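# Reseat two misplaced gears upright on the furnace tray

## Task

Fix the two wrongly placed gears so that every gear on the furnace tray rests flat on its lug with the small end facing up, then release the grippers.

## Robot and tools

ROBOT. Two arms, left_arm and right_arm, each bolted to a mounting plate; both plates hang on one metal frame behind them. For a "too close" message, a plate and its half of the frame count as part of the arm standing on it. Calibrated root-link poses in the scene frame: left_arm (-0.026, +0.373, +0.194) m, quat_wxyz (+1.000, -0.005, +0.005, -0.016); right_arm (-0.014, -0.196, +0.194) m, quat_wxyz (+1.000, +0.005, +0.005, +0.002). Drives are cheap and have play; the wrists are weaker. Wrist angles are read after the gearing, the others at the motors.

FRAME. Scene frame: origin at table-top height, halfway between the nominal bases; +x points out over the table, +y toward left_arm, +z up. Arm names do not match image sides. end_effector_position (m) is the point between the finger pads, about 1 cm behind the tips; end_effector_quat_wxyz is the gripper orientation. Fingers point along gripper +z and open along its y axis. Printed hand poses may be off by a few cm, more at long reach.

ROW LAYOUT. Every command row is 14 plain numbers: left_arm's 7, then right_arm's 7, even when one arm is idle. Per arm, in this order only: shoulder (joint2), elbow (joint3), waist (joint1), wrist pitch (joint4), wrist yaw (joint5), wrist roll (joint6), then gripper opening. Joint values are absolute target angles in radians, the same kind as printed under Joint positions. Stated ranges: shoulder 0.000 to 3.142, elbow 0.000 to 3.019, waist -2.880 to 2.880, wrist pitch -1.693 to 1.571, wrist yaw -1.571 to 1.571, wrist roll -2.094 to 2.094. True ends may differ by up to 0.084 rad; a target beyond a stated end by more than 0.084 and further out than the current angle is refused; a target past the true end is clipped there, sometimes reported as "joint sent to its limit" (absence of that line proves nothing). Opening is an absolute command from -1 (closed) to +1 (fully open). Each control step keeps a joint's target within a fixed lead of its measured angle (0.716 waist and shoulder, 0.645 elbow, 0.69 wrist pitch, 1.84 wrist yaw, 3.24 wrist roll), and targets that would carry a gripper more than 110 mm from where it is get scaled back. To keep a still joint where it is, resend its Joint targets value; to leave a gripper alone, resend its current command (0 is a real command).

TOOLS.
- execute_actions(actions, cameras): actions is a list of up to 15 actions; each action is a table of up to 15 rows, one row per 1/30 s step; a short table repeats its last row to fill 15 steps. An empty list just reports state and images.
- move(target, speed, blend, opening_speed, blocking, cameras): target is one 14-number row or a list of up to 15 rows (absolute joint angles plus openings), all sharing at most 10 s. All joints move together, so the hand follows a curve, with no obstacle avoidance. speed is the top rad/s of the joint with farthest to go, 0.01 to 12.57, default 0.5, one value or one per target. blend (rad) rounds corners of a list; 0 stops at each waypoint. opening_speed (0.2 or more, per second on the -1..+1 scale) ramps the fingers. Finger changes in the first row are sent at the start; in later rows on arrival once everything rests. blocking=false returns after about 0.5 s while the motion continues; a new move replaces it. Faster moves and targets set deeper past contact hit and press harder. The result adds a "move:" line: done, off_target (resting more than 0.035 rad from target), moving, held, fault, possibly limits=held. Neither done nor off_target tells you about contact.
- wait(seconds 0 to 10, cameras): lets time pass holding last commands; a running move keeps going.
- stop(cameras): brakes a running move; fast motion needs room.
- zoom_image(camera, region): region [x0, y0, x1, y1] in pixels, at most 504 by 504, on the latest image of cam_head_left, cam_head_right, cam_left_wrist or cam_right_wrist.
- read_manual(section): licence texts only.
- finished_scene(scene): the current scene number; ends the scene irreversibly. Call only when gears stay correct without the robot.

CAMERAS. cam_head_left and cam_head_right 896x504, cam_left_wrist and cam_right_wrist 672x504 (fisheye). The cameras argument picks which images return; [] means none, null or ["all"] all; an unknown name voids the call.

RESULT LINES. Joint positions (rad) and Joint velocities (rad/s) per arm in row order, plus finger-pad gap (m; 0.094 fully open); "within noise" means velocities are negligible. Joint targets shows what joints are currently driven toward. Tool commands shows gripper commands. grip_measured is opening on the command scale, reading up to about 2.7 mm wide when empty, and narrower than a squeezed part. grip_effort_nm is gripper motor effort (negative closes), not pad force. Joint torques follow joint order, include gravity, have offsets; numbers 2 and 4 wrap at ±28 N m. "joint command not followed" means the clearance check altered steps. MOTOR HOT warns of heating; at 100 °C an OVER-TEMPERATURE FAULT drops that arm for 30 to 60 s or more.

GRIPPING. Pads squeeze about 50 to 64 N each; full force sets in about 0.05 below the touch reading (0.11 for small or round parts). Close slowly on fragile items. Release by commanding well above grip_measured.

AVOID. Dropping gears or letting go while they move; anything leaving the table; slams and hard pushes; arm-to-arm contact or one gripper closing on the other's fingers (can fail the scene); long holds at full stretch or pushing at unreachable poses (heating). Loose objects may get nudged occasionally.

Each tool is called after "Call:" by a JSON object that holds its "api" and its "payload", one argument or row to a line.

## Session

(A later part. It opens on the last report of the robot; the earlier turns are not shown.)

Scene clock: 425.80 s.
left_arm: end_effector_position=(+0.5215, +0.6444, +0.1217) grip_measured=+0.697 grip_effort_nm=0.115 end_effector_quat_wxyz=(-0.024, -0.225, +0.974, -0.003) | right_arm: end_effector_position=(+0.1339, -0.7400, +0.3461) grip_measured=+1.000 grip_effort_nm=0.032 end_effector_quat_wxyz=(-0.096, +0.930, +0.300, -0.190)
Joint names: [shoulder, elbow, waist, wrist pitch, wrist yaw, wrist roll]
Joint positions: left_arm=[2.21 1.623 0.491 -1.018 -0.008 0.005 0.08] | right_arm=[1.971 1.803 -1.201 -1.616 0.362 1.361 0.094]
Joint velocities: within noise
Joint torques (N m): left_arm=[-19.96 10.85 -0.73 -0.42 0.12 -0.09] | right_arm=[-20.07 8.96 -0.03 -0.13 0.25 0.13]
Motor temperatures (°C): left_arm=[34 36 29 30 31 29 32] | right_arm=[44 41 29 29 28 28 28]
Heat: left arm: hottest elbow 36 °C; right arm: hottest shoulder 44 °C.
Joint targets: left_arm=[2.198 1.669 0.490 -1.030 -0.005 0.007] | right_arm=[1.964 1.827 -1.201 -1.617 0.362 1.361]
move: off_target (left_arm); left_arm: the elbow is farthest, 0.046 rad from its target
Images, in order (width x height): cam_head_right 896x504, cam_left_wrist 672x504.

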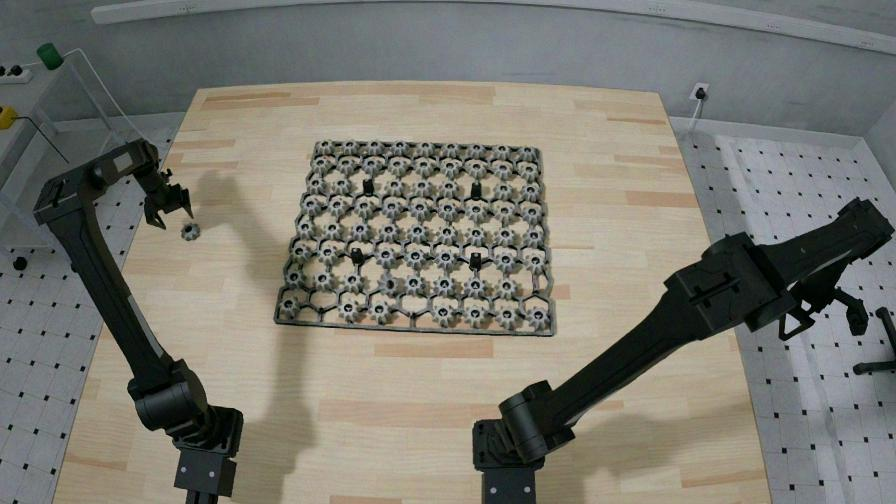

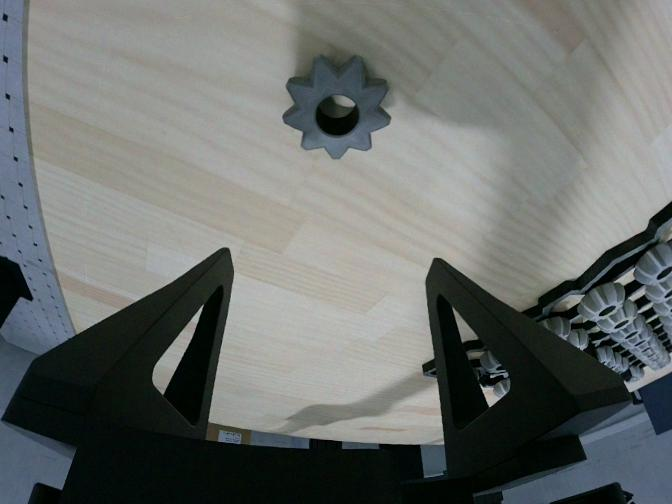

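Call:
{"api": "move", "payload": {
  "target": [2.475,2.045,0.49,-1.365,-0.005,0.0,0.7,1.964,1.827,-1.201,-1.617,0.362,1.361,1],
  "speed": 0.3,
  "cameras": ["cam_left_wrist","cam_head_right"]
}}

Call:
{"api": "zoom_image", "payload": {
  "camera": "cam_head_right",
  "region": [120, 150, 240, 290]
}}

Scene clock: 440.77 s.
left_arm: end_effector_position=(+0.5520, +0.6594, +0.1023) grip_measured=+0.697 grip_effort_nm=0.120 end_effector_quat_wxyz=(-0.113, -0.223, +0.968, -0.025) | right_arm: end_effector_position=(+0.1339, -0.7400, +0.3461) grip_measured=+1.000 grip_effort_nm=0.032 end_effector_quat_wxyz=(-0.096, +0.930, +0.300, -0.190)
Joint names: [shoulder, elbow, waist, wrist pitch, wrist yaw, wrist roll]
Joint positions: left_arm=[2.441 1.995 0.491 -1.343 -0.008 0.005 0.08] | right_arm=[1.971 1.803 -1.201 -1.616 0.362 1.361 0.094]
Joint velocities: within noise
Joint torques (N m): left_arm=[-19.14 11.52 -0.67 -0.87 0.11 -0.17] | right_arm=[-20.13 8.98 0.03 -0.09 0.25 0.12]
Motor temperatures (°C): left_arm=[35 39 29 29 30 29 32] | right_arm=[44 41 29 28 28 28 28]
Heat: left arm: hottest elbow 39 °C; right arm: hottest shoulder 44 °C.
Joint targets: left_arm=[2.475 2.045 0.490 -1.355 -0.005 0.000] | right_arm=[1.964 1.827 -1.201 -1.617 0.362 1.361]
move: off_target (left_arm); left_arm: the elbow is farthest, 0.050 rad from its target
Images, in order (width x height): cam_head_right 896x504, cam_left_wrist 672x504.

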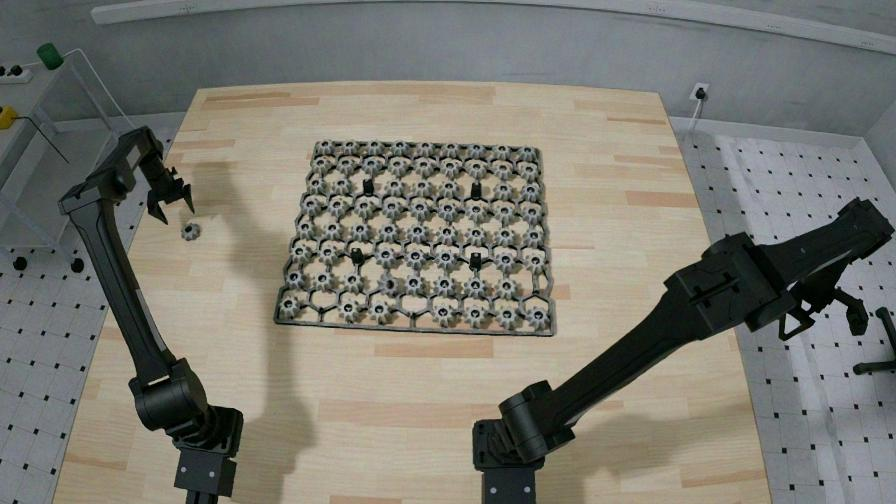

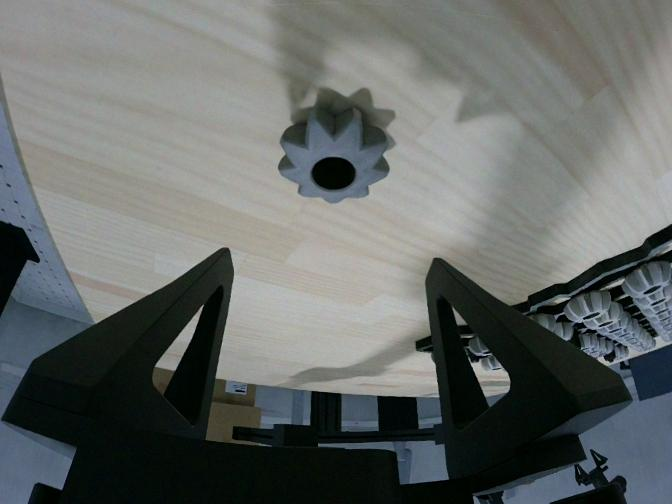

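Scaled by 3.600 from the camera's 896x504 image, which has a finer 1280x720 frame.

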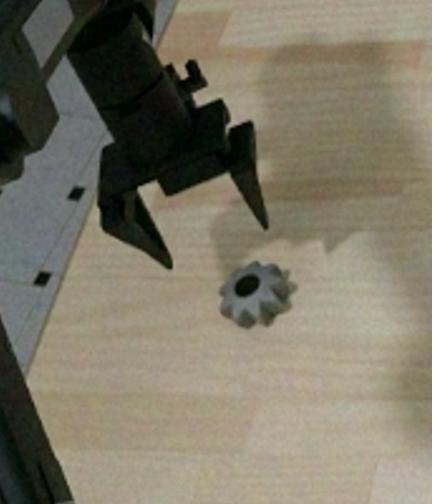

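Call:
{"api": "move", "payload": {
  "target": [2.518,1.985,0.496,-1.278,-0.005,0.0,0.7,1.964,1.827,-1.201,-1.617,0.362,1.361,1],
  "speed": 0.15,
  "cameras": ["cam_left_wrist"]
}}

Call:
{"api": "zoom_image", "payload": {
  "camera": "cam_left_wrist",
  "region": [200, 150, 460, 380]
}}

Scene clock: 458.17 s.
left_arm: end_effector_position=(+0.5537, +0.6601, +0.0703) grip_measured=+0.697 grip_effort_nm=0.120 end_effector_quat_wxyz=(-0.110, -0.223, +0.968, -0.024) | right_arm: end_effector_position=(+0.1339, -0.7400, +0.3461) grip_measured=+1.000 grip_effort_nm=0.032 end_effector_quat_wxyz=(-0.096, +0.930, +0.300, -0.190)
Joint names: [shoulder, elbow, waist, wrist pitch, wrist yaw, wrist roll]
Joint positions: left_arm=[2.488 1.995 0.491 -1.289 -0.008 0.005 0.08] | right_arm=[1.971 1.803 -1.201 -1.616 0.362 1.361 0.094]
Joint velocities: within noise
Joint torques (N m): left_arm=[-19.49 6.72 -0.21 0.24 0.11 -0.17] | right_arm=[-20.19 8.98 0.03 -0.09 0.27 0.13]
Motor temperatures (°C): left_arm=[37 42 29 29 30 29 32] | right_arm=[44 41 29 28 28 28 27]
Heat: left arm: hottest elbow 42 °C; right arm: hottest shoulder 44 °C.
Joint targets: left_arm=[2.518 1.985 0.496 -1.277 -0.005 0.000] | right_arm=[1.964 1.827 -1.201 -1.617 0.362 1.361]
move: done
Images, in order (width x height): cam_left_wrist 672x504.

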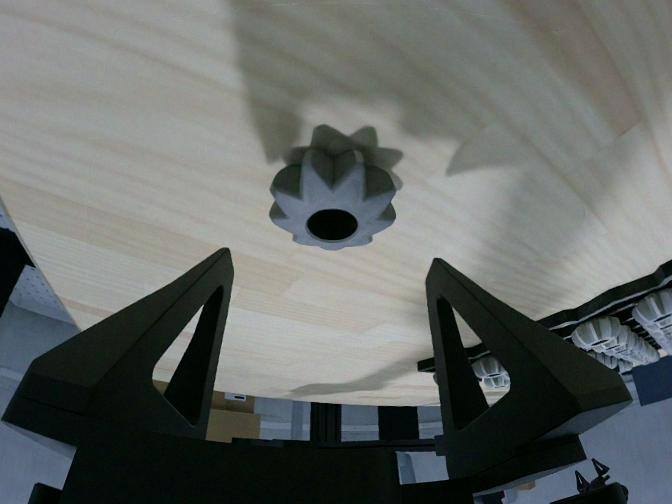

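Scaled by 1.938 from the camera's 672x504 image, which has a finer 960x720 frame.

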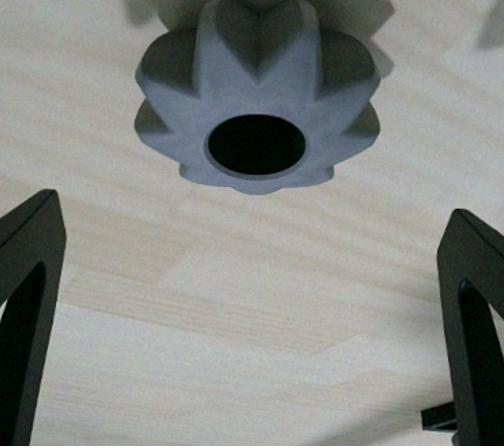

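Call:
{"api": "move", "payload": {
  "target": [2.54,1.90,0.500,-1.168,-0.005,0.0,0.7,1.964,1.827,-1.201,-1.617,0.362,1.361,1],
  "speed": 0.1,
  "cameras": ["cam_left_wrist"]
}}

Call:
{"api": "zoom_image", "payload": {
  "camera": "cam_left_wrist",
  "region": [200, 150, 460, 380]
}}

Scene clock: 470.97 s.
left_arm: end_effector_position=(+0.5395, +0.6529, +0.0307) grip_measured=+0.697 grip_effort_nm=0.120 end_effector_quat_wxyz=(-0.106, -0.223, +0.969, -0.023) | right_arm: end_effector_position=(+0.1339, -0.7400, +0.3461) grip_measured=+1.000 grip_effort_nm=0.032 end_effector_quat_wxyz=(-0.096, +0.930, +0.300, -0.190)
Joint names: [shoulder, elbow, waist, wrist pitch, wrist yaw, wrist roll]
Joint positions: left_arm=[2.506 1.911 0.491 -1.18 -0.008 0.005 0.08] | right_arm=[1.971 1.803 -1.201 -1.616 0.362 1.361 0.094]
Joint velocities: within noise
Joint torques (N m): left_arm=[-18.78 6.15 0.09 0.27 0.11 -0.16] | right_arm=[-20.19 9.01 -0.03 -0.08 0.25 0.12]
Motor temperatures (°C): left_arm=[38 41 29 29 30 29 32] | right_arm=[44 41 29 28 28 28 27]
Heat: left arm: hottest elbow 41 °C; right arm: hottest shoulder 44 °C.
Joint targets: left_arm=[2.540 1.900 0.500 -1.168 -0.005 0.000] | right_arm=[1.964 1.827 -1.201 -1.617 0.362 1.361]
move: done
Images, in order (width x height): cam_left_wrist 672x504.

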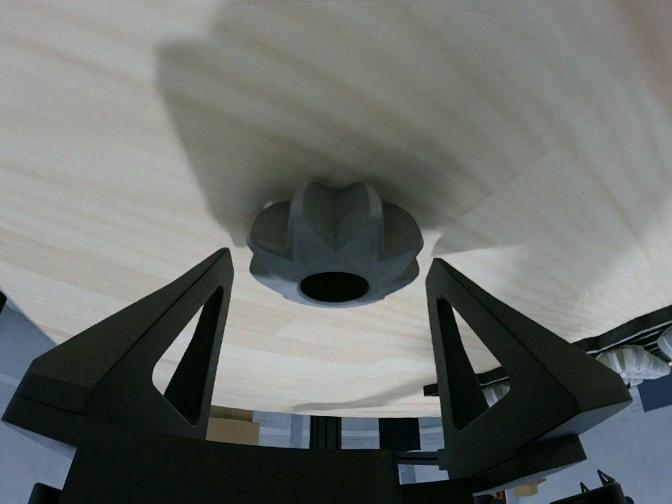

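Scaled by 1.938 from the camera's 672x504 image, which has a finer 960x720 frame.

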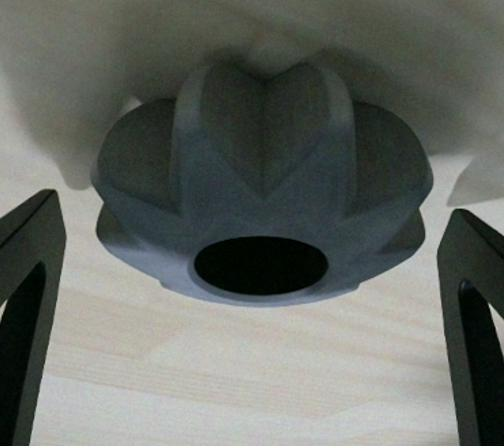

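Call:
{"api": "move", "payload": {
  "target": [2.546,1.870,0.498,-1.136,-0.005,0.0,0.7,1.964,1.827,-1.201,-1.617,0.362,1.361,1],
  "speed": 0.1,
  "cameras": ["cam_left_wrist"]
}}

Call:
{"api": "zoom_image", "payload": {
  "camera": "cam_left_wrist",
  "region": [200, 150, 460, 380]
}}

Scene clock: 480.00 s.
left_arm: end_effector_position=(+0.5364, +0.6513, +0.0234) grip_measured=+0.697 grip_effort_nm=0.115 end_effector_quat_wxyz=(-0.104, -0.227, +0.968, -0.022) | right_arm: end_effector_position=(+0.1339, -0.7400, +0.3461) grip_measured=+1.000 grip_effort_nm=0.037 end_effector_quat_wxyz=(-0.096, +0.930, +0.300, -0.190)
Joint names: [shoulder, elbow, waist, wrist pitch, wrist yaw, wrist roll]
Joint positions: left_arm=[2.506 1.889 0.491 -1.153 -0.008 -0.002 0.08] | right_arm=[1.971 1.803 -1.201 -1.616 0.362 1.361 0.094]
Joint velocities: within noise
Joint torques (N m): left_arm=[-18.32 5.38 -0.21 0.39 0.11 -0.16] | right_arm=[-20.25 8.96 -0.03 -0.08 0.25 0.13]
Motor temperatures (°C): left_arm=[38 40 29 29 30 29 32] | right_arm=[44 41 29 28 28 28 27]
Heat: left arm: hottest elbow 40 °C; right arm: hottest shoulder 44 °C.
Joint targets: left_arm=[2.546 1.870 0.498 -1.139 -0.005 -0.008] | right_arm=[1.964 1.827 -1.201 -1.617 0.362 1.361]
move: off_target (left_arm); left_arm: the shoulder is farthest, 0.040 rad from its target
Images, in order (width x height): cam_left_wrist 672x504.

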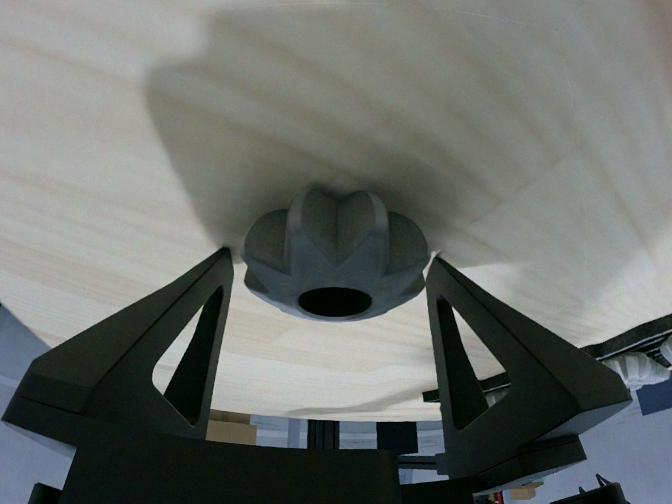

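Scaled by 1.938 from the camera's 672x504 image, which has a finer 960x720 frame.

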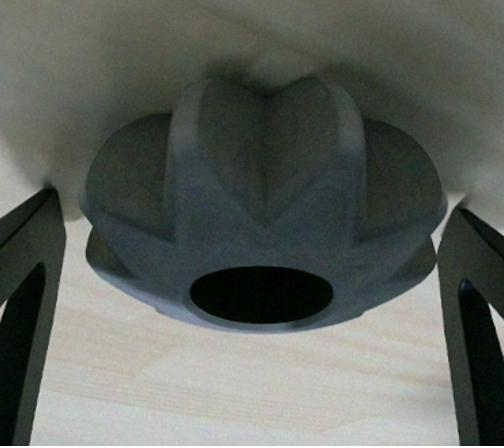

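Call:
{"api": "move", "payload": {
  "target": [2.546,1.870,0.498,-1.136,-0.005,0.0,-0.1,1.964,1.827,-1.201,-1.617,0.362,1.361,1],
  "opening_speed": 0.25,
  "cameras": ["cam_left_wrist"]
}}

Call:
{"api": "zoom_image", "payload": {
  "camera": "cam_left_wrist",
  "region": [200, 150, 460, 380]
}}

Scene clock: 491.30 s.
left_arm: end_effector_position=(+0.5354, +0.6533, +0.0234) grip_measured=+0.215 grip_effort_nm=-1.053 end_effector_quat_wxyz=(-0.104, -0.228, +0.968, -0.022) | right_arm: end_effector_position=(+0.1339, -0.7400, +0.3461) grip_measured=+1.000 grip_effort_nm=0.037 end_effector_quat_wxyz=(-0.096, +0.930, +0.300, -0.190)
Joint names: [shoulder, elbow, waist, wrist pitch, wrist yaw, wrist roll]
Joint positions: left_arm=[2.506 1.889 0.494 -1.153 -0.008 -0.002 0.057] | right_arm=[1.971 1.803 -1.201 -1.616 0.362 1.361 0.094]
Joint velocities: within noise
Joint torques (N m): left_arm=[-18.37 5.39 -0.32 0.39 0.11 -0.1] | right_arm=[-20.37 8.99 0.03 -0.09 0.25 0.12]
Motor temperatures (°C): left_arm=[38 39 29 29 30 29 32] | right_arm=[44 41 29 28 28 28 27]
Heat: left arm: hottest elbow 39 °C; right arm: hottest shoulder 44 °C.
Joint targets: left_arm=[2.546 1.870 0.498 -1.139 -0.005 0.000] | right_arm=[1.964 1.827 -1.201 -1.617 0.362 1.361]
move: off_target (left_arm); left_arm: the shoulder is farthest, 0.040 rad from its target
Images, in order (width x height): cam_left_wrist 672x504.

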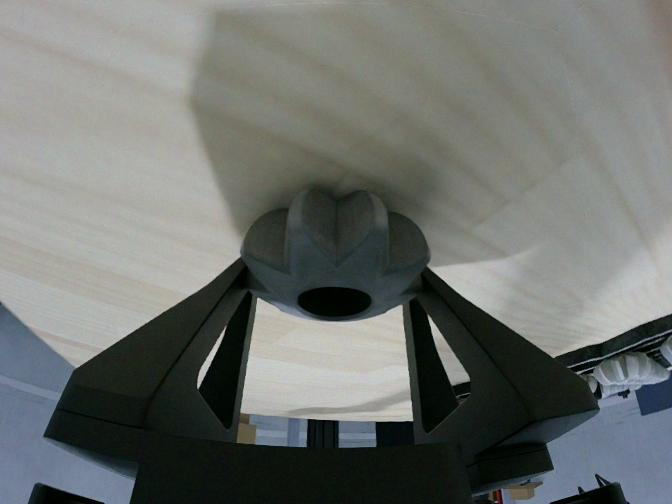

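Scaled by 1.938 from the camera's 672x504 image, which has a finer 960x720 frame.

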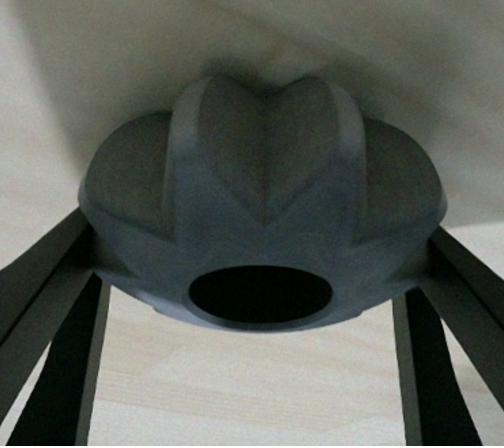

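Call:
{"api": "move", "payload": {
  "target": [
    [2.30,1.88,0.498,-1.36,-0.005,0.0,-0.1,1.964,1.827,-1.201,-1.617,0.362,1.361,1],
    [2.2,1.2,0.49,0.85,-0.005,0.0,-0.1,1.964,1.827,-1.201,-1.617,0.362,1.361,1]
  ],
  "speed": [0.2,0.6],
  "cameras": ["cam_left_wrist","cam_head_right"]
}}

Call:
{"api": "zoom_image", "payload": {
  "camera": "cam_left_wrist",
  "region": [200, 150, 460, 380]
}}

Call:
{"api": "zoom_image", "payload": {
  "camera": "cam_head_right",
  "region": [120, 130, 240, 270]
}}

Scene clock: 509.73 s.
left_arm: end_effector_position=(+0.6368, +0.7045, +0.1762) grip_measured=+0.215 grip_effort_nm=-1.053 end_effector_quat_wxyz=(+0.593, -0.186, +0.770, +0.141) | right_arm: end_effector_position=(+0.1339, -0.7400, +0.3461) grip_measured=+1.000 grip_effort_nm=0.037 end_effector_quat_wxyz=(-0.096, +0.930, +0.300, -0.190)
Joint names: [shoulder, elbow, waist, wrist pitch, wrist yaw, wrist roll]
Joint positions: left_arm=[2.246 1.2 0.494 0.802 -0.008 -0.002 0.057] | right_arm=[1.971 1.803 -1.201 -1.616 0.362 1.361 0.094]
Joint velocities: within noise
Joint torques (N m): left_arm=[-21.3 5.91 -0.85 4.34 0.11 -0.08] | right_arm=[-20.13 8.95 0.09 -0.09 0.25 0.13]
Motor temperatures (°C): left_arm=[39 39 29 29 30 29 33] | right_arm=[44 41 29 28 28 28 27]
Heat: left arm: hottest shoulder 39 °C; right arm: hottest shoulder 44 °C.
Joint targets: left_arm=[2.200 1.200 0.490 0.844 -0.005 0.000] | right_arm=[1.964 1.827 -1.201 -1.617 0.362 1.361]
move: off_target (left_arm); left_arm: the wrist pitch is farthest, 0.048 rad from its target
Images, in order (width x height): cam_head_right 896x504, cam_left_wrist 672x504.

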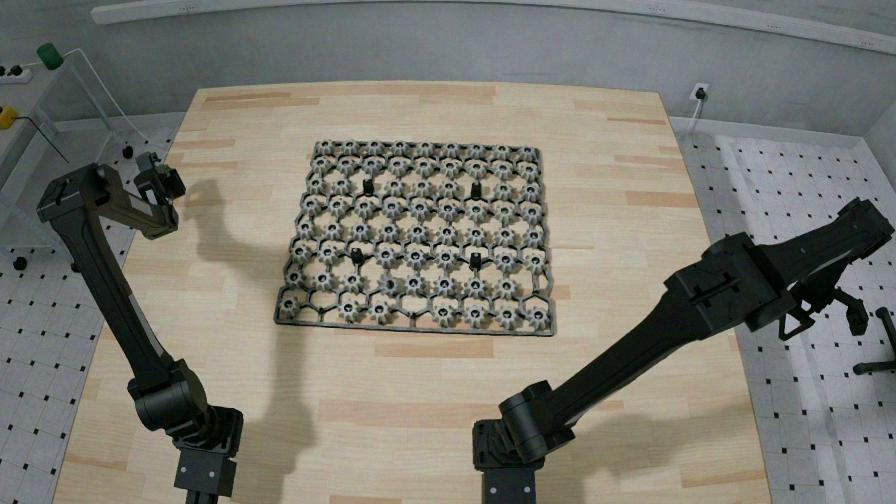

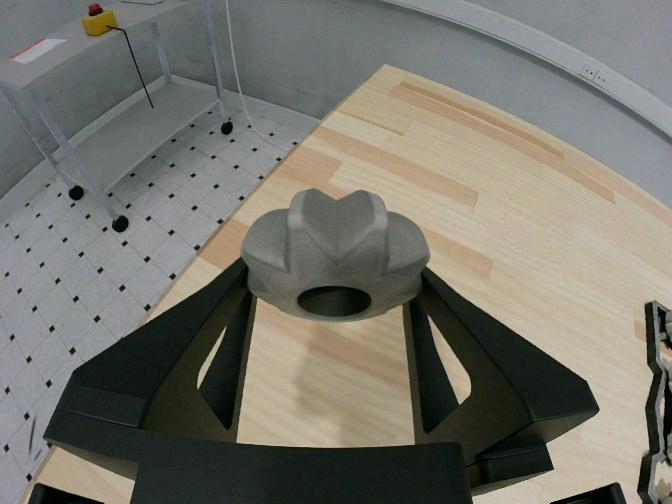

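Scaled by 1.938 from the camera's 672x504 image, which has a finer 960x720 frame.

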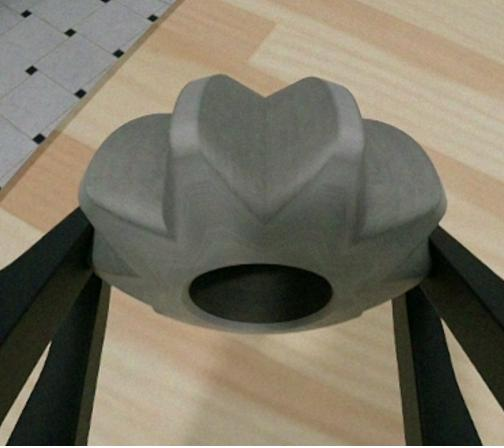

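Scaled by 3.600 from the camera's 896x504 image, which has a finer 1280x720 frame.

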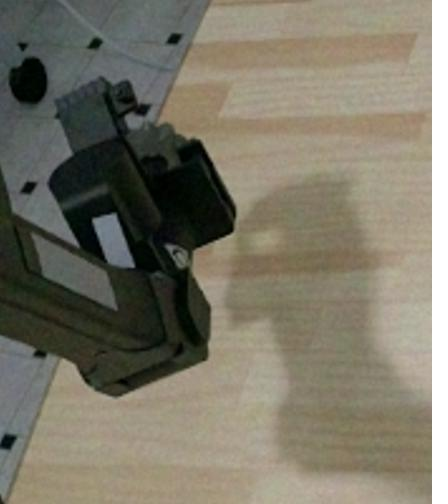

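Call:
{"api": "move", "payload": {
  "target": [
    [2.38,0.945,0.49,1.14,-0.005,0.0,-0.1,1.964,1.827,-1.201,-1.617,0.362,1.361,1],
    [2.45,0.945,0.49,1.21,-0.005,0.0,-0.1,1.964,1.827,-1.201,-1.617,0.362,1.361,1]
  ],
  "speed": [0.4,0.1],
  "cameras": ["cam_left_wrist"]
}}

Call:
{"api": "zoom_image", "payload": {
  "camera": "cam_left_wrist",
  "region": [200, 150, 460, 380]
}}

Scene clock: 524.27 s.
left_arm: end_effector_position=(+0.5187, +0.6450, +0.0422) grip_measured=+0.215 grip_effort_nm=-1.053 end_effector_quat_wxyz=(+0.555, -0.192, +0.798, +0.132) | right_arm: end_effector_position=(+0.1339, -0.7400, +0.3461) grip_measured=+1.000 grip_effort_nm=0.042 end_effector_quat_wxyz=(-0.096, +0.930, +0.300, -0.190)
Joint names: [shoulder, elbow, waist, wrist pitch, wrist yaw, wrist roll]
Joint positions: left_arm=[2.445 0.936 0.494 1.167 -0.008 -0.002 0.057] | right_arm=[1.971 1.803 -1.201 -1.616 0.362 1.361 0.094]
Joint velocities: within noise
Joint torques (N m): left_arm=[-14.92 2.56 -0.91 4.26 0.11 -0.09] | right_arm=[-20.19 8.99 0.03 -0.08 0.25 0.12]
Motor temperatures (°C): left_arm=[40 38 29 30 30 29 33] | right_arm=[44 41 29 28 28 28 27]
Heat: left arm: hottest shoulder 40 °C; right arm: hottest shoulder 44 °C.
Joint targets: left_arm=[2.450 0.945 0.490 1.209 -0.005 0.000] | right_arm=[1.964 1.827 -1.201 -1.617 0.362 1.361]
move: off_target (left_arm); left_arm: the wrist pitch is farthest, 0.043 rad from its target
Images, in order (width x height): cam_left_wrist 672x504.

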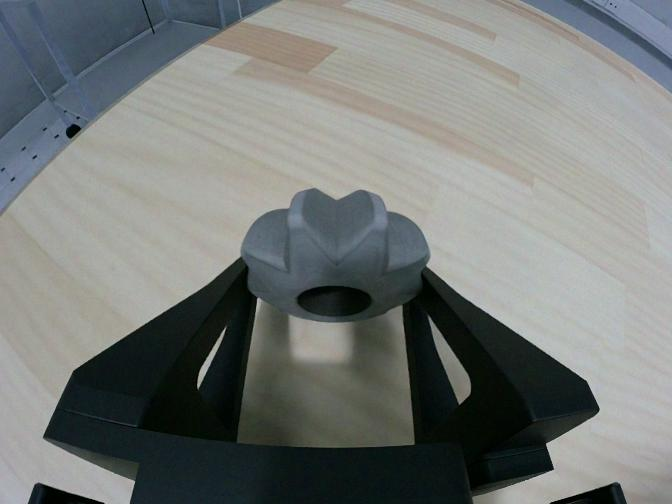

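Scaled by 1.938 from the camera's 672x504 image, which has a finer 960x720 frame.

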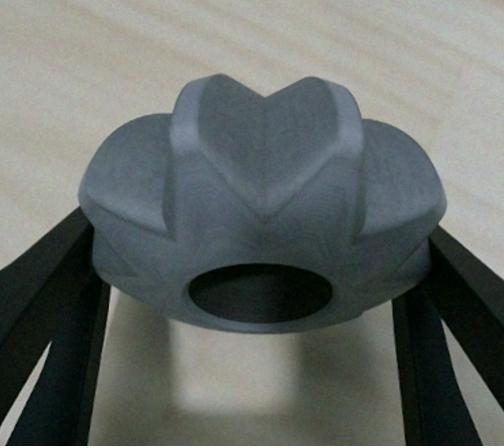

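Lower in small steps until contact.

Call:
{"api": "move", "payload": {
  "target": [2.465,0.945,0.49,1.225,-0.005,0.0,-0.1,1.964,1.827,-1.201,-1.617,0.362,1.361,1],
  "speed": 0.05,
  "cameras": []
}}

Call:
{"api": "move", "payload": {
  "target": [2.478,0.945,0.49,1.238,-0.005,0.0,-0.1,1.964,1.827,-1.201,-1.617,0.362,1.361,1],
  "speed": 0.05,
  "cameras": ["cam_left_wrist"]
}}

Scene clock: 528.80 s.
left_arm: end_effector_position=(+0.5174, +0.6443, +0.0399) grip_measured=+0.215 grip_effort_nm=-1.053 end_effector_quat_wxyz=(+0.557, -0.192, +0.797, +0.132) | right_arm: end_effector_position=(+0.1339, -0.7400, +0.3461) grip_measured=+1.000 grip_effort_nm=0.037 end_effector_quat_wxyz=(-0.096, +0.930, +0.300, -0.190)
Joint names: [shoulder, elbow, waist, wrist pitch, wrist yaw, wrist roll]
Joint positions: left_arm=[2.455 0.936 0.494 1.182 -0.008 -0.002 0.057] | right_arm=[1.971 1.803 -1.201 -1.616 0.362 1.361 0.094]
Joint velocities: within noise
Joint torques (N m): left_arm=[-14.51 2.56 -0.85 4.31 0.11 -0.09] | right_arm=[-20.19 8.99 -0.03 -0.1 0.25 0.12]
Motor temperatures (°C): left_arm=[40 38 29 30 30 29 33] | right_arm=[44 41 29 28 28 28 27]
Heat: left arm: hottest shoulder 40 °C; right arm: hottest shoulder 44 °C.
Joint targets: left_arm=[2.465 0.945 0.490 1.225 -0.005 0.000] | right_arm=[1.964 1.827 -1.201 -1.617 0.362 1.361]
move: off_target (left_arm); left_arm: the wrist pitch is farthest, 0.043 rad from its target
No camera images: "cameras" was empty.

Scene clock: 529.57 s.
left_arm: end_effector_position=(+0.5151, +0.6432, +0.0355) grip_measured=+0.215 grip_effort_nm=-1.053 end_effector_quat_wxyz=(+0.558, -0.192, +0.797, +0.132) | right_arm: end_effector_position=(+0.1339, -0.7400, +0.3461) grip_measured=+1.000 grip_effort_nm=0.032 end_effector_quat_wxyz=(-0.096, +0.930, +0.300, -0.190)
Joint names: [shoulder, elbow, waist, wrist pitch, wrist yaw, wrist roll]
Joint positions: left_arm=[2.468 0.936 0.494 1.196 -0.008 -0.002 0.057] | right_arm=[1.971 1.803 -1.201 -1.616 0.362 1.361 0.094]
Joint velocities: within noise
Joint torques (N m): left_arm=[-14.56 2.37 -0.85 4.36 0.11 -0.09] | right_arm=[-20.19 8.98 -0.03 -0.12 0.25 0.13]
Motor temperatures (°C): left_arm=[40 38 29 30 30 29 33] | right_arm=[44 41 29 28 28 28 27]
Heat: left arm: hottest shoulder 40 °C; right arm: hottest shoulder 44 °C.
Joint targets: left_arm=[2.478 0.945 0.490 1.238 -0.005 0.000] | right_arm=[1.964 1.827 -1.201 -1.617 0.362 1.361]
move: off_target (left_arm); left_arm: the wrist pitch is farthest, 0.042 rad from its target
Images, in order (width x height): cam_left_wrist 672x504.

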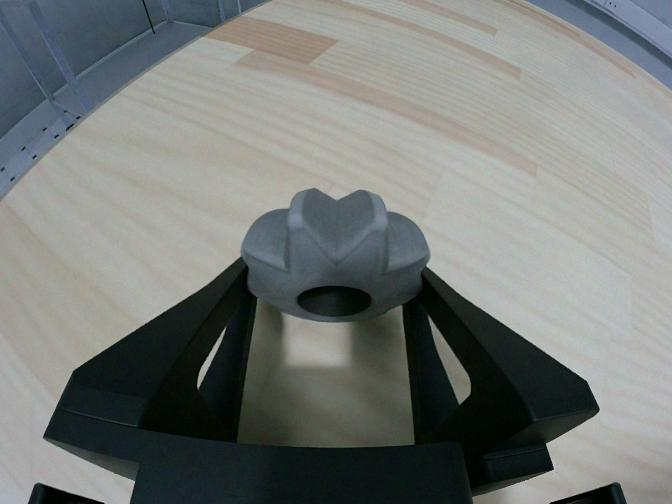

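Call:
{"api": "move", "payload": {
  "target": [2.49,0.945,0.49,1.250,-0.005,0.0,-0.1,1.964,1.827,-1.201,-1.617,0.362,1.361,1],
  "speed": 0.05,
  "cameras": []
}}

Call:
{"api": "move", "payload": {
  "target": [2.50,0.945,0.49,1.26,-0.005,0.0,-0.1,1.964,1.827,-1.201,-1.617,0.362,1.361,1],
  "speed": 0.05,
  "cameras": ["cam_left_wrist"]
}}

Scene clock: 534.47 s.
left_arm: end_effector_position=(+0.5130, +0.6421, +0.0315) grip_measured=+0.215 grip_effort_nm=-1.057 end_effector_quat_wxyz=(+0.558, -0.192, +0.797, +0.132) | right_arm: end_effector_position=(+0.1339, -0.7400, +0.3461) grip_measured=+1.000 grip_effort_nm=0.027 end_effector_quat_wxyz=(-0.096, +0.930, +0.300, -0.190)
Joint names: [shoulder, elbow, waist, wrist pitch, wrist yaw, wrist roll]
Joint positions: left_arm=[2.48 0.936 0.494 1.208 -0.008 -0.002 0.057] | right_arm=[1.971 1.803 -1.201 -1.616 0.362 1.361 0.094]
Joint velocities: within noise
Joint torques (N m): left_arm=[-14.51 2.25 -0.97 4.27 0.12 -0.09] | right_arm=[-20.13 8.99 -0.03 -0.09 0.25 0.13]
Motor temperatures (°C): left_arm=[39 38 29 30 30 29 33] | right_arm=[44 41 29 28 28 28 27]
Heat: left arm: hottest shoulder 39 °C; right arm: hottest shoulder 44 °C.
Joint targets: left_arm=[2.490 0.945 0.490 1.251 -0.005 0.000] | right_arm=[1.964 1.827 -1.201 -1.617 0.362 1.361]
move: off_target (left_arm); left_arm: the wrist pitch is farthest, 0.042 rad from its target
No camera images: "cameras" was empty.

Scene clock: 535.20 s.
left_arm: end_effector_position=(+0.5112, +0.6412, +0.0281) grip_measured=+0.215 grip_effort_nm=-1.057 end_effector_quat_wxyz=(+0.558, -0.192, +0.797, +0.132) | right_arm: end_effector_position=(+0.1339, -0.7400, +0.3461) grip_measured=+1.000 grip_effort_nm=0.027 end_effector_quat_wxyz=(-0.096, +0.930, +0.300, -0.190)
Joint names: [shoulder, elbow, waist, wrist pitch, wrist yaw, wrist roll]
Joint positions: left_arm=[2.489 0.936 0.494 1.217 -0.008 -0.002 0.057] | right_arm=[1.971 1.803 -1.201 -1.616 0.362 1.361 0.094]
Joint velocities: within noise
Joint torques (N m): left_arm=[-14.39 2.18 -0.91 4.27 0.12 -0.08] | right_arm=[-20.07 8.98 -0.03 -0.09 0.25 0.12]
Motor temperatures (°C): left_arm=[39 37 29 30 30 29 33] | right_arm=[44 41 29 28 28 28 27]
Heat: left arm: hottest shoulder 39 °C; right arm: hottest shoulder 44 °C.
Joint targets: left_arm=[2.500 0.945 0.490 1.260 -0.005 0.000] | right_arm=[1.964 1.827 -1.201 -1.617 0.362 1.361]
move: off_target (left_arm); left_arm: the wrist pitch is farthest, 0.043 rad from its target
Images, in order (width x height): cam_left_wrist 672x504.

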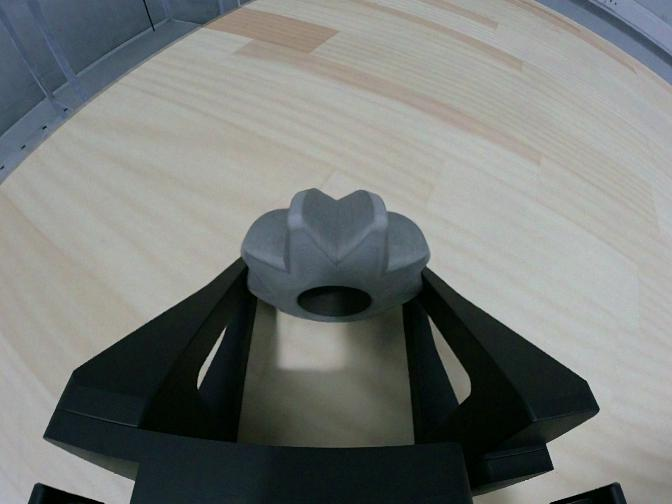

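Call:
{"api": "move", "payload": {
  "target": [2.508,0.945,0.49,1.268,-0.005,0.0,-0.1,1.964,1.827,-1.201,-1.617,0.362,1.361,1],
  "speed": 0.05,
  "cameras": []
}}

Call:
{"api": "move", "payload": {
  "target": [2.515,0.945,0.49,1.275,-0.005,0.0,-0.1,1.964,1.827,-1.201,-1.617,0.362,1.361,1],
  "speed": 0.05,
  "cameras": ["cam_left_wrist"]
}}

Scene clock: 541.33 s.
left_arm: end_effector_position=(+0.5108, +0.6410, +0.0280) grip_measured=+0.215 grip_effort_nm=-1.053 end_effector_quat_wxyz=(+0.560, -0.192, +0.795, +0.133) | right_arm: end_effector_position=(+0.1339, -0.7400, +0.3461) grip_measured=+1.000 grip_effort_nm=0.032 end_effector_quat_wxyz=(-0.096, +0.930, +0.300, -0.190)
Joint names: [shoulder, elbow, waist, wrist pitch, wrist yaw, wrist roll]
Joint positions: left_arm=[2.494 0.936 0.494 1.228 -0.008 -0.002 0.057] | right_arm=[1.971 1.803 -1.201 -1.616 0.362 1.361 0.094]
Joint velocities: within noise
Joint torques (N m): left_arm=[-14.33 2.14 -0.97 4.18 0.12 -0.08] | right_arm=[-20.19 8.99 0.03 -0.09 0.26 0.12]
Motor temperatures (°C): left_arm=[39 37 29 30 30 29 33] | right_arm=[45 41 29 28 28 28 27]
Heat: left arm: hottest shoulder 39 °C; right arm: hottest shoulder 45 °C.
Joint targets: left_arm=[2.508 0.945 0.490 1.268 -0.005 0.000] | right_arm=[1.964 1.827 -1.201 -1.617 0.362 1.361]
move: off_target (left_arm); left_arm: the wrist pitch is farthest, 0.040 rad from its target
No camera images: "cameras" was empty.

Scene clock: 542.03 s.
left_arm: end_effector_position=(+0.5104, +0.6408, +0.0279) grip_measured=+0.215 grip_effort_nm=-1.062 end_effector_quat_wxyz=(+0.562, -0.191, +0.793, +0.134) | right_arm: end_effector_position=(+0.1339, -0.7400, +0.3461) grip_measured=+1.000 grip_effort_nm=0.037 end_effector_quat_wxyz=(-0.096, +0.930, +0.300, -0.190)
Joint names: [shoulder, elbow, waist, wrist pitch, wrist yaw, wrist roll]
Joint positions: left_arm=[2.498 0.936 0.494 1.237 -0.008 -0.002 0.057] | right_arm=[1.971 1.803 -1.201 -1.616 0.362 1.361 0.094]
Joint velocities: within noise
Joint torques (N m): left_arm=[-13.98 2.11 -0.91 4.05 0.12 -0.09] | right_arm=[-20.25 8.98 -0.15 -0.09 0.25 0.12]
Motor temperatures (°C): left_arm=[39 37 29 30 30 29 33] | right_arm=[45 41 29 28 28 28 27]
Heat: left arm: hottest shoulder 39 °C; right arm: hottest shoulder 45 °C.
Joint targets: left_arm=[2.515 0.945 0.490 1.275 -0.005 0.000] | right_arm=[1.964 1.827 -1.201 -1.617 0.362 1.361]
move: off_target (left_arm); left_arm: the wrist pitch is farthest, 0.038 rad from its target
Images, in order (width x height): cam_left_wrist 672x504.

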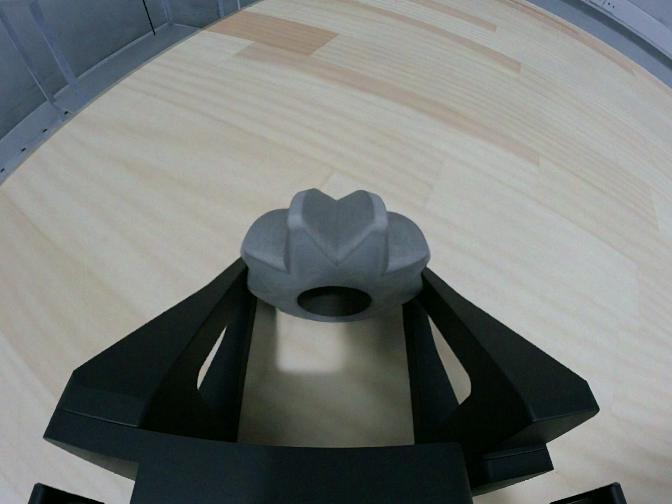

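Call:
{"api": "move", "payload": {
  "target": [2.508,0.945,0.49,1.268,-0.005,0.0,0.30,1.964,1.827,-1.201,-1.617,0.362,1.361,1],
  "opening_speed": 0.2,
  "cameras": ["cam_left_wrist"]
}}

Call:
{"api": "move", "payload": {
  "target": [2.508,0.945,0.49,1.268,-0.005,0.0,0.8,1.964,1.827,-1.201,-1.617,0.362,1.361,1],
  "opening_speed": 0.4,
  "cameras": ["cam_left_wrist","cam_head_right"]
}}

Call:
{"api": "zoom_image", "payload": {
  "camera": "cam_left_wrist",
  "region": [200, 150, 460, 380]
}}

Scene clock: 549.63 s.
left_arm: end_effector_position=(+0.5111, +0.6409, +0.0298) grip_measured=+0.297 grip_effort_nm=0.110 end_effector_quat_wxyz=(+0.566, -0.190, +0.791, +0.134) | right_arm: end_effector_position=(+0.1339, -0.7400, +0.3461) grip_measured=+1.000 grip_effort_nm=0.032 end_effector_quat_wxyz=(-0.096, +0.930, +0.300, -0.190)
Joint names: [shoulder, elbow, waist, wrist pitch, wrist yaw, wrist roll]
Joint positions: left_arm=[2.498 0.936 0.494 1.247 -0.006 -0.002 0.061] | right_arm=[1.971 1.803 -1.201 -1.616 0.362 1.361 0.094]
Joint velocities: within noise
Joint torques (N m): left_arm=[-14.45 2.13 -1.03 3.37 0.05 -0.08] | right_arm=[-20.19 8.99 0.03 -0.1 0.25 0.12]
Motor temperatures (°C): left_arm=[39 37 29 30 30 29 33] | right_arm=[45 41 29 28 28 28 27]
Heat: left arm: hottest shoulder 39 °C; right arm: hottest shoulder 45 °C.
Joint targets: left_arm=[2.508 0.945 0.490 1.269 -0.005 0.000] | right_arm=[1.964 1.827 -1.201 -1.617 0.362 1.361]
move: done
Images, in order (width x height): cam_left_wrist 672x504.

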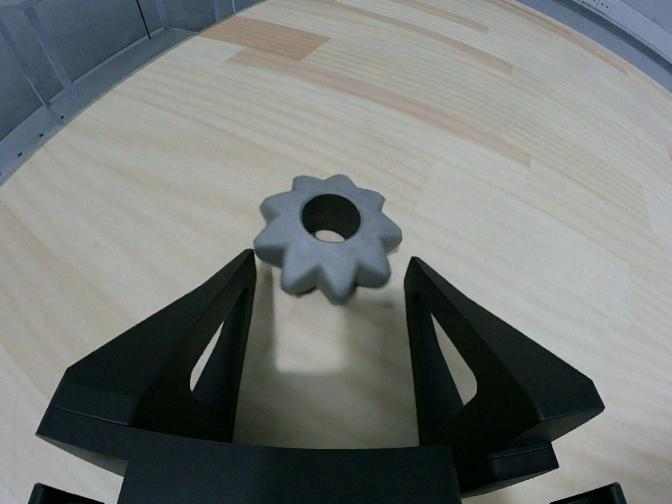

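Scene clock: 551.10 s.
left_arm: end_effector_position=(+0.5111, +0.6409, +0.0298) grip_measured=+0.797 grip_effort_nm=0.120 end_effector_quat_wxyz=(+0.566, -0.190, +0.791, +0.134) | right_arm: end_effector_position=(+0.1339, -0.7400, +0.3461) grip_measured=+1.000 grip_effort_nm=0.037 end_effector_quat_wxyz=(-0.096, +0.930, +0.300, -0.190)
Joint names: [shoulder, elbow, waist, wrist pitch, wrist yaw, wrist roll]
Joint positions: left_arm=[2.498 0.936 0.494 1.247 -0.006 -0.002 0.084] | right_arm=[1.971 1.803 -1.201 -1.616 0.362 1.361 0.094]
Joint velocities: within noise
Joint torques (N m): left_arm=[-14.39 2.14 -0.85 3.33 0.05 -0.09] | right_arm=[-20.13 8.96 -0.03 -0.09 0.26 0.13]
Motor temperatures (°C): left_arm=[39 37 29 30 30 29 33] | right_arm=[45 41 29 28 28 28 27]
Heat: left arm: hottest shoulder 39 °C; right arm: hottest shoulder 45 °C.
Joint targets: left_arm=[2.508 0.945 0.490 1.268 -0.005 0.000] | right_arm=[1.964 1.827 -1.201 -1.617 0.362 1.361]
move: done
Images, in order (width x height): cam_head_right 896x504, cam_left_wrist 672x504.

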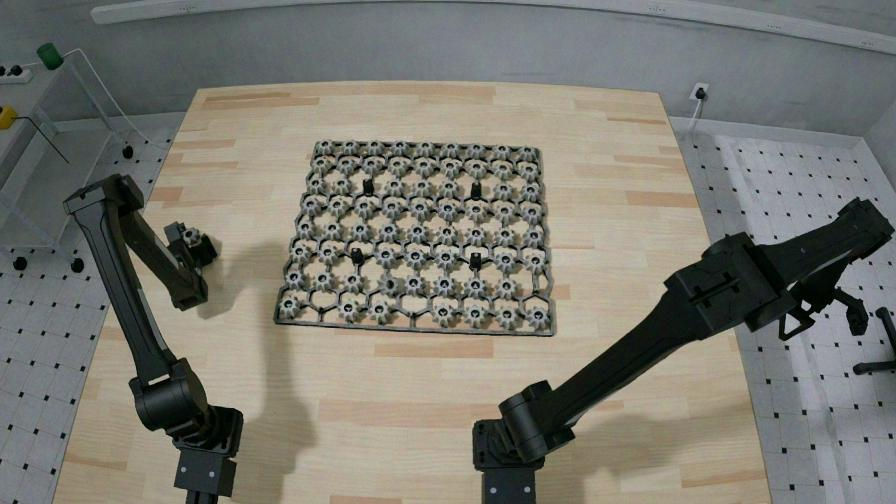

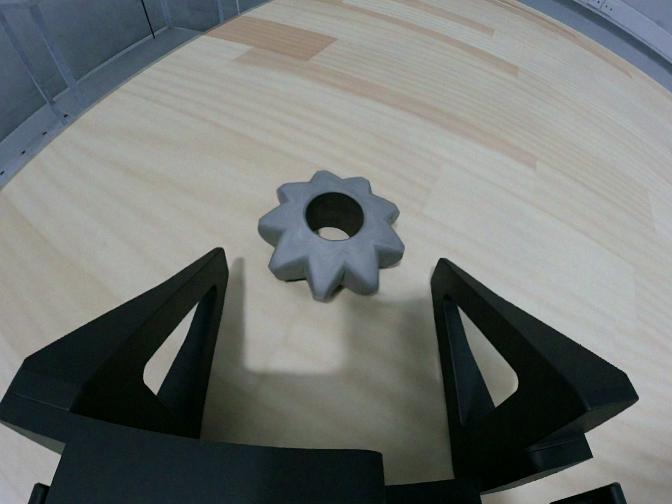

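Scaled by 1.938 from the camera's 672x504 image, which has a finer 960x720 frame.

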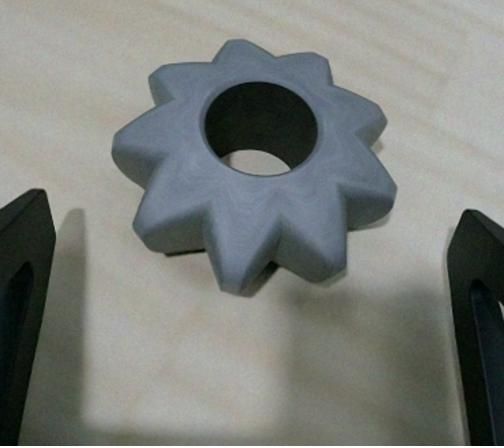

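Call:
{"api": "zoom_image", "payload": {
  "camera": "cam_head_right",
  "region": [160, 205, 230, 275]
}}

Call:
{"api": "move", "payload": {
  "target": [
    [2.45,0.945,0.49,1.21,-0.005,0.0,0.8,1.964,1.827,-1.201,-1.617,0.362,1.361,1],
    [2.25,0.85,0.49,0.3,-0.005,0.0,0.8,1.964,1.827,-1.201,-1.617,0.362,1.361,1]
  ],
  "speed": [0.2,0.5],
  "cameras": ["cam_left_wrist","cam_head_right","cam_head_left"]
}}

Call:
{"api": "zoom_image", "payload": {
  "camera": "cam_head_right",
  "region": [160, 205, 230, 275]
}}

Call:
{"api": "zoom_image", "payload": {
  "camera": "cam_head_left",
  "region": [140, 205, 210, 275]
}}

Scaled by 7.200 from the camera's 896x504 image, which has a finer 1280x720 frame.

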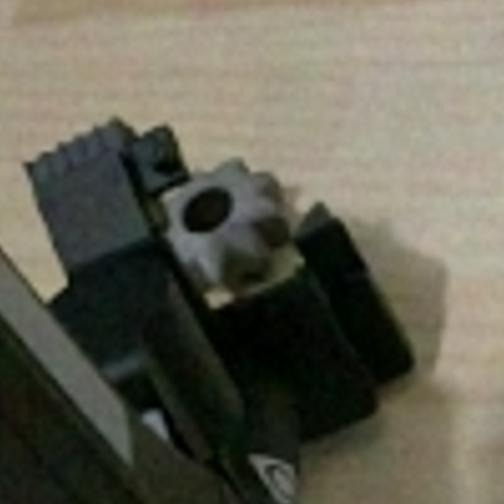

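Scene clock: 566.00 s.
left_arm: end_effector_position=(+0.4621, +0.6164, +0.0186) grip_measured=+0.797 grip_effort_nm=0.115 end_effector_quat_wxyz=(+0.298, -0.211, +0.928, +0.074) | right_arm: end_effector_position=(+0.1339, -0.7400, +0.3461) grip_measured=+1.000 grip_effort_nm=0.042 end_effector_quat_wxyz=(-0.096, +0.930, +0.300, -0.190)
Joint names: [shoulder, elbow, waist, wrist pitch, wrist yaw, wrist roll]
Joint positions: left_arm=[2.195 0.898 0.494 0.366 -0.006 0.018 0.084] | right_arm=[1.971 1.803 -1.201 -1.616 0.362 1.361 0.094]
Joint velocities: within noise
Joint torques (N m): left_arm=[-10.7 -0.24 -0.91 -0.96 0.05 -0.2] | right_arm=[-20.19 9.01 0.03 -0.1 0.25 0.13]
Motor temperatures (°C): left_arm=[39 36 29 30 30 29 33] | right_arm=[45 41 29 28 28 28 27]
Heat: left arm: hottest shoulder 39 °C; right arm: hottest shoulder 45 °C.
Joint targets: left_arm=[2.250 0.850 0.490 0.310 -0.005 0.009] | right_arm=[1.964 1.827 -1.201 -1.617 0.362 1.361]
move: off_target (left_arm); left_arm: the wrist pitch is farthest, 0.066 rad from its target
Images, in order (width x height): cam_head_left 896x504, cam_head_right 896x504, cam_left_wrist 672x504.

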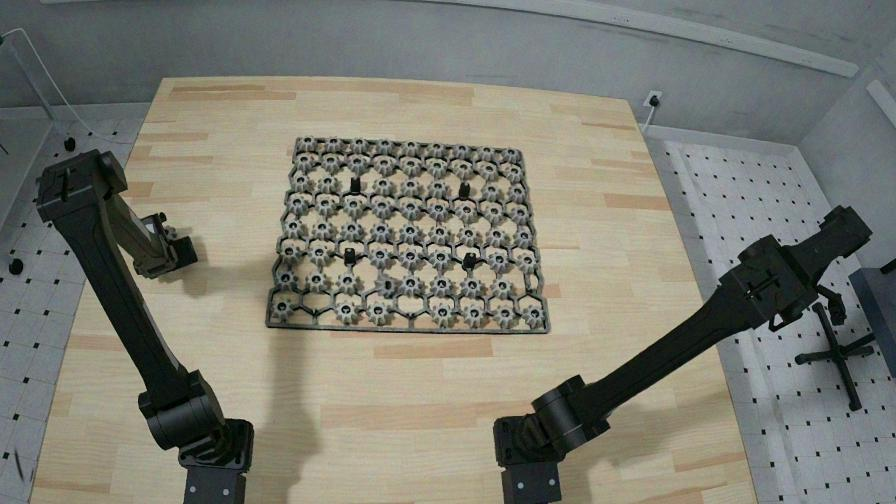

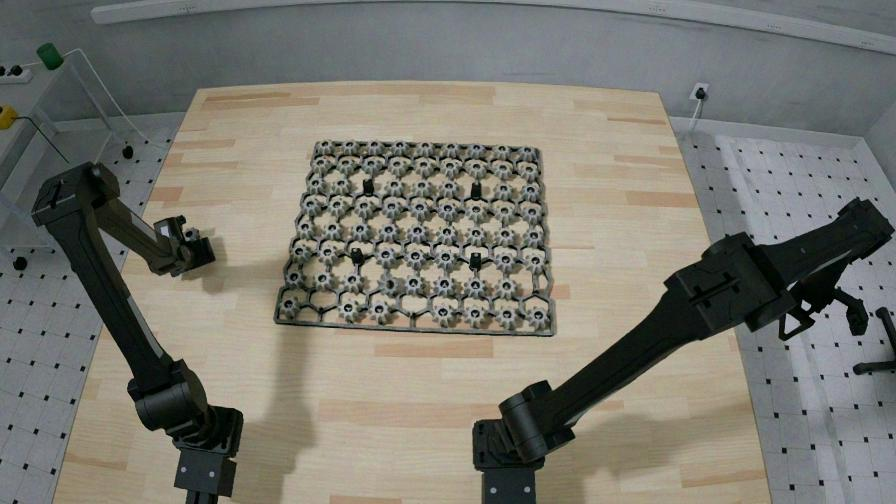

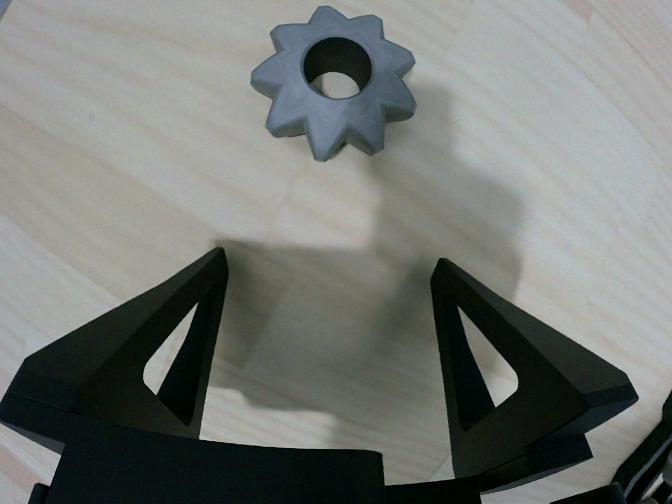

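Scaled by 7.200 from the camera's 896x504 image, which has a finer 1280x720 frame.

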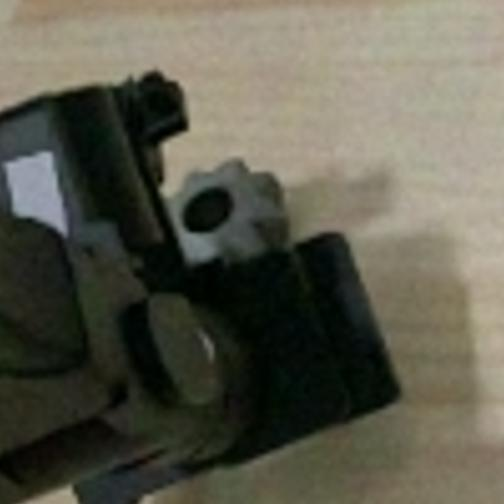

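Scaled by 7.200 from the camera's 896x504 image, which has a finer 1280x720 frame.

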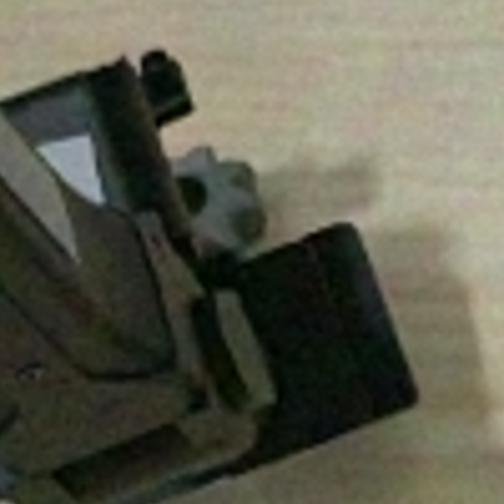

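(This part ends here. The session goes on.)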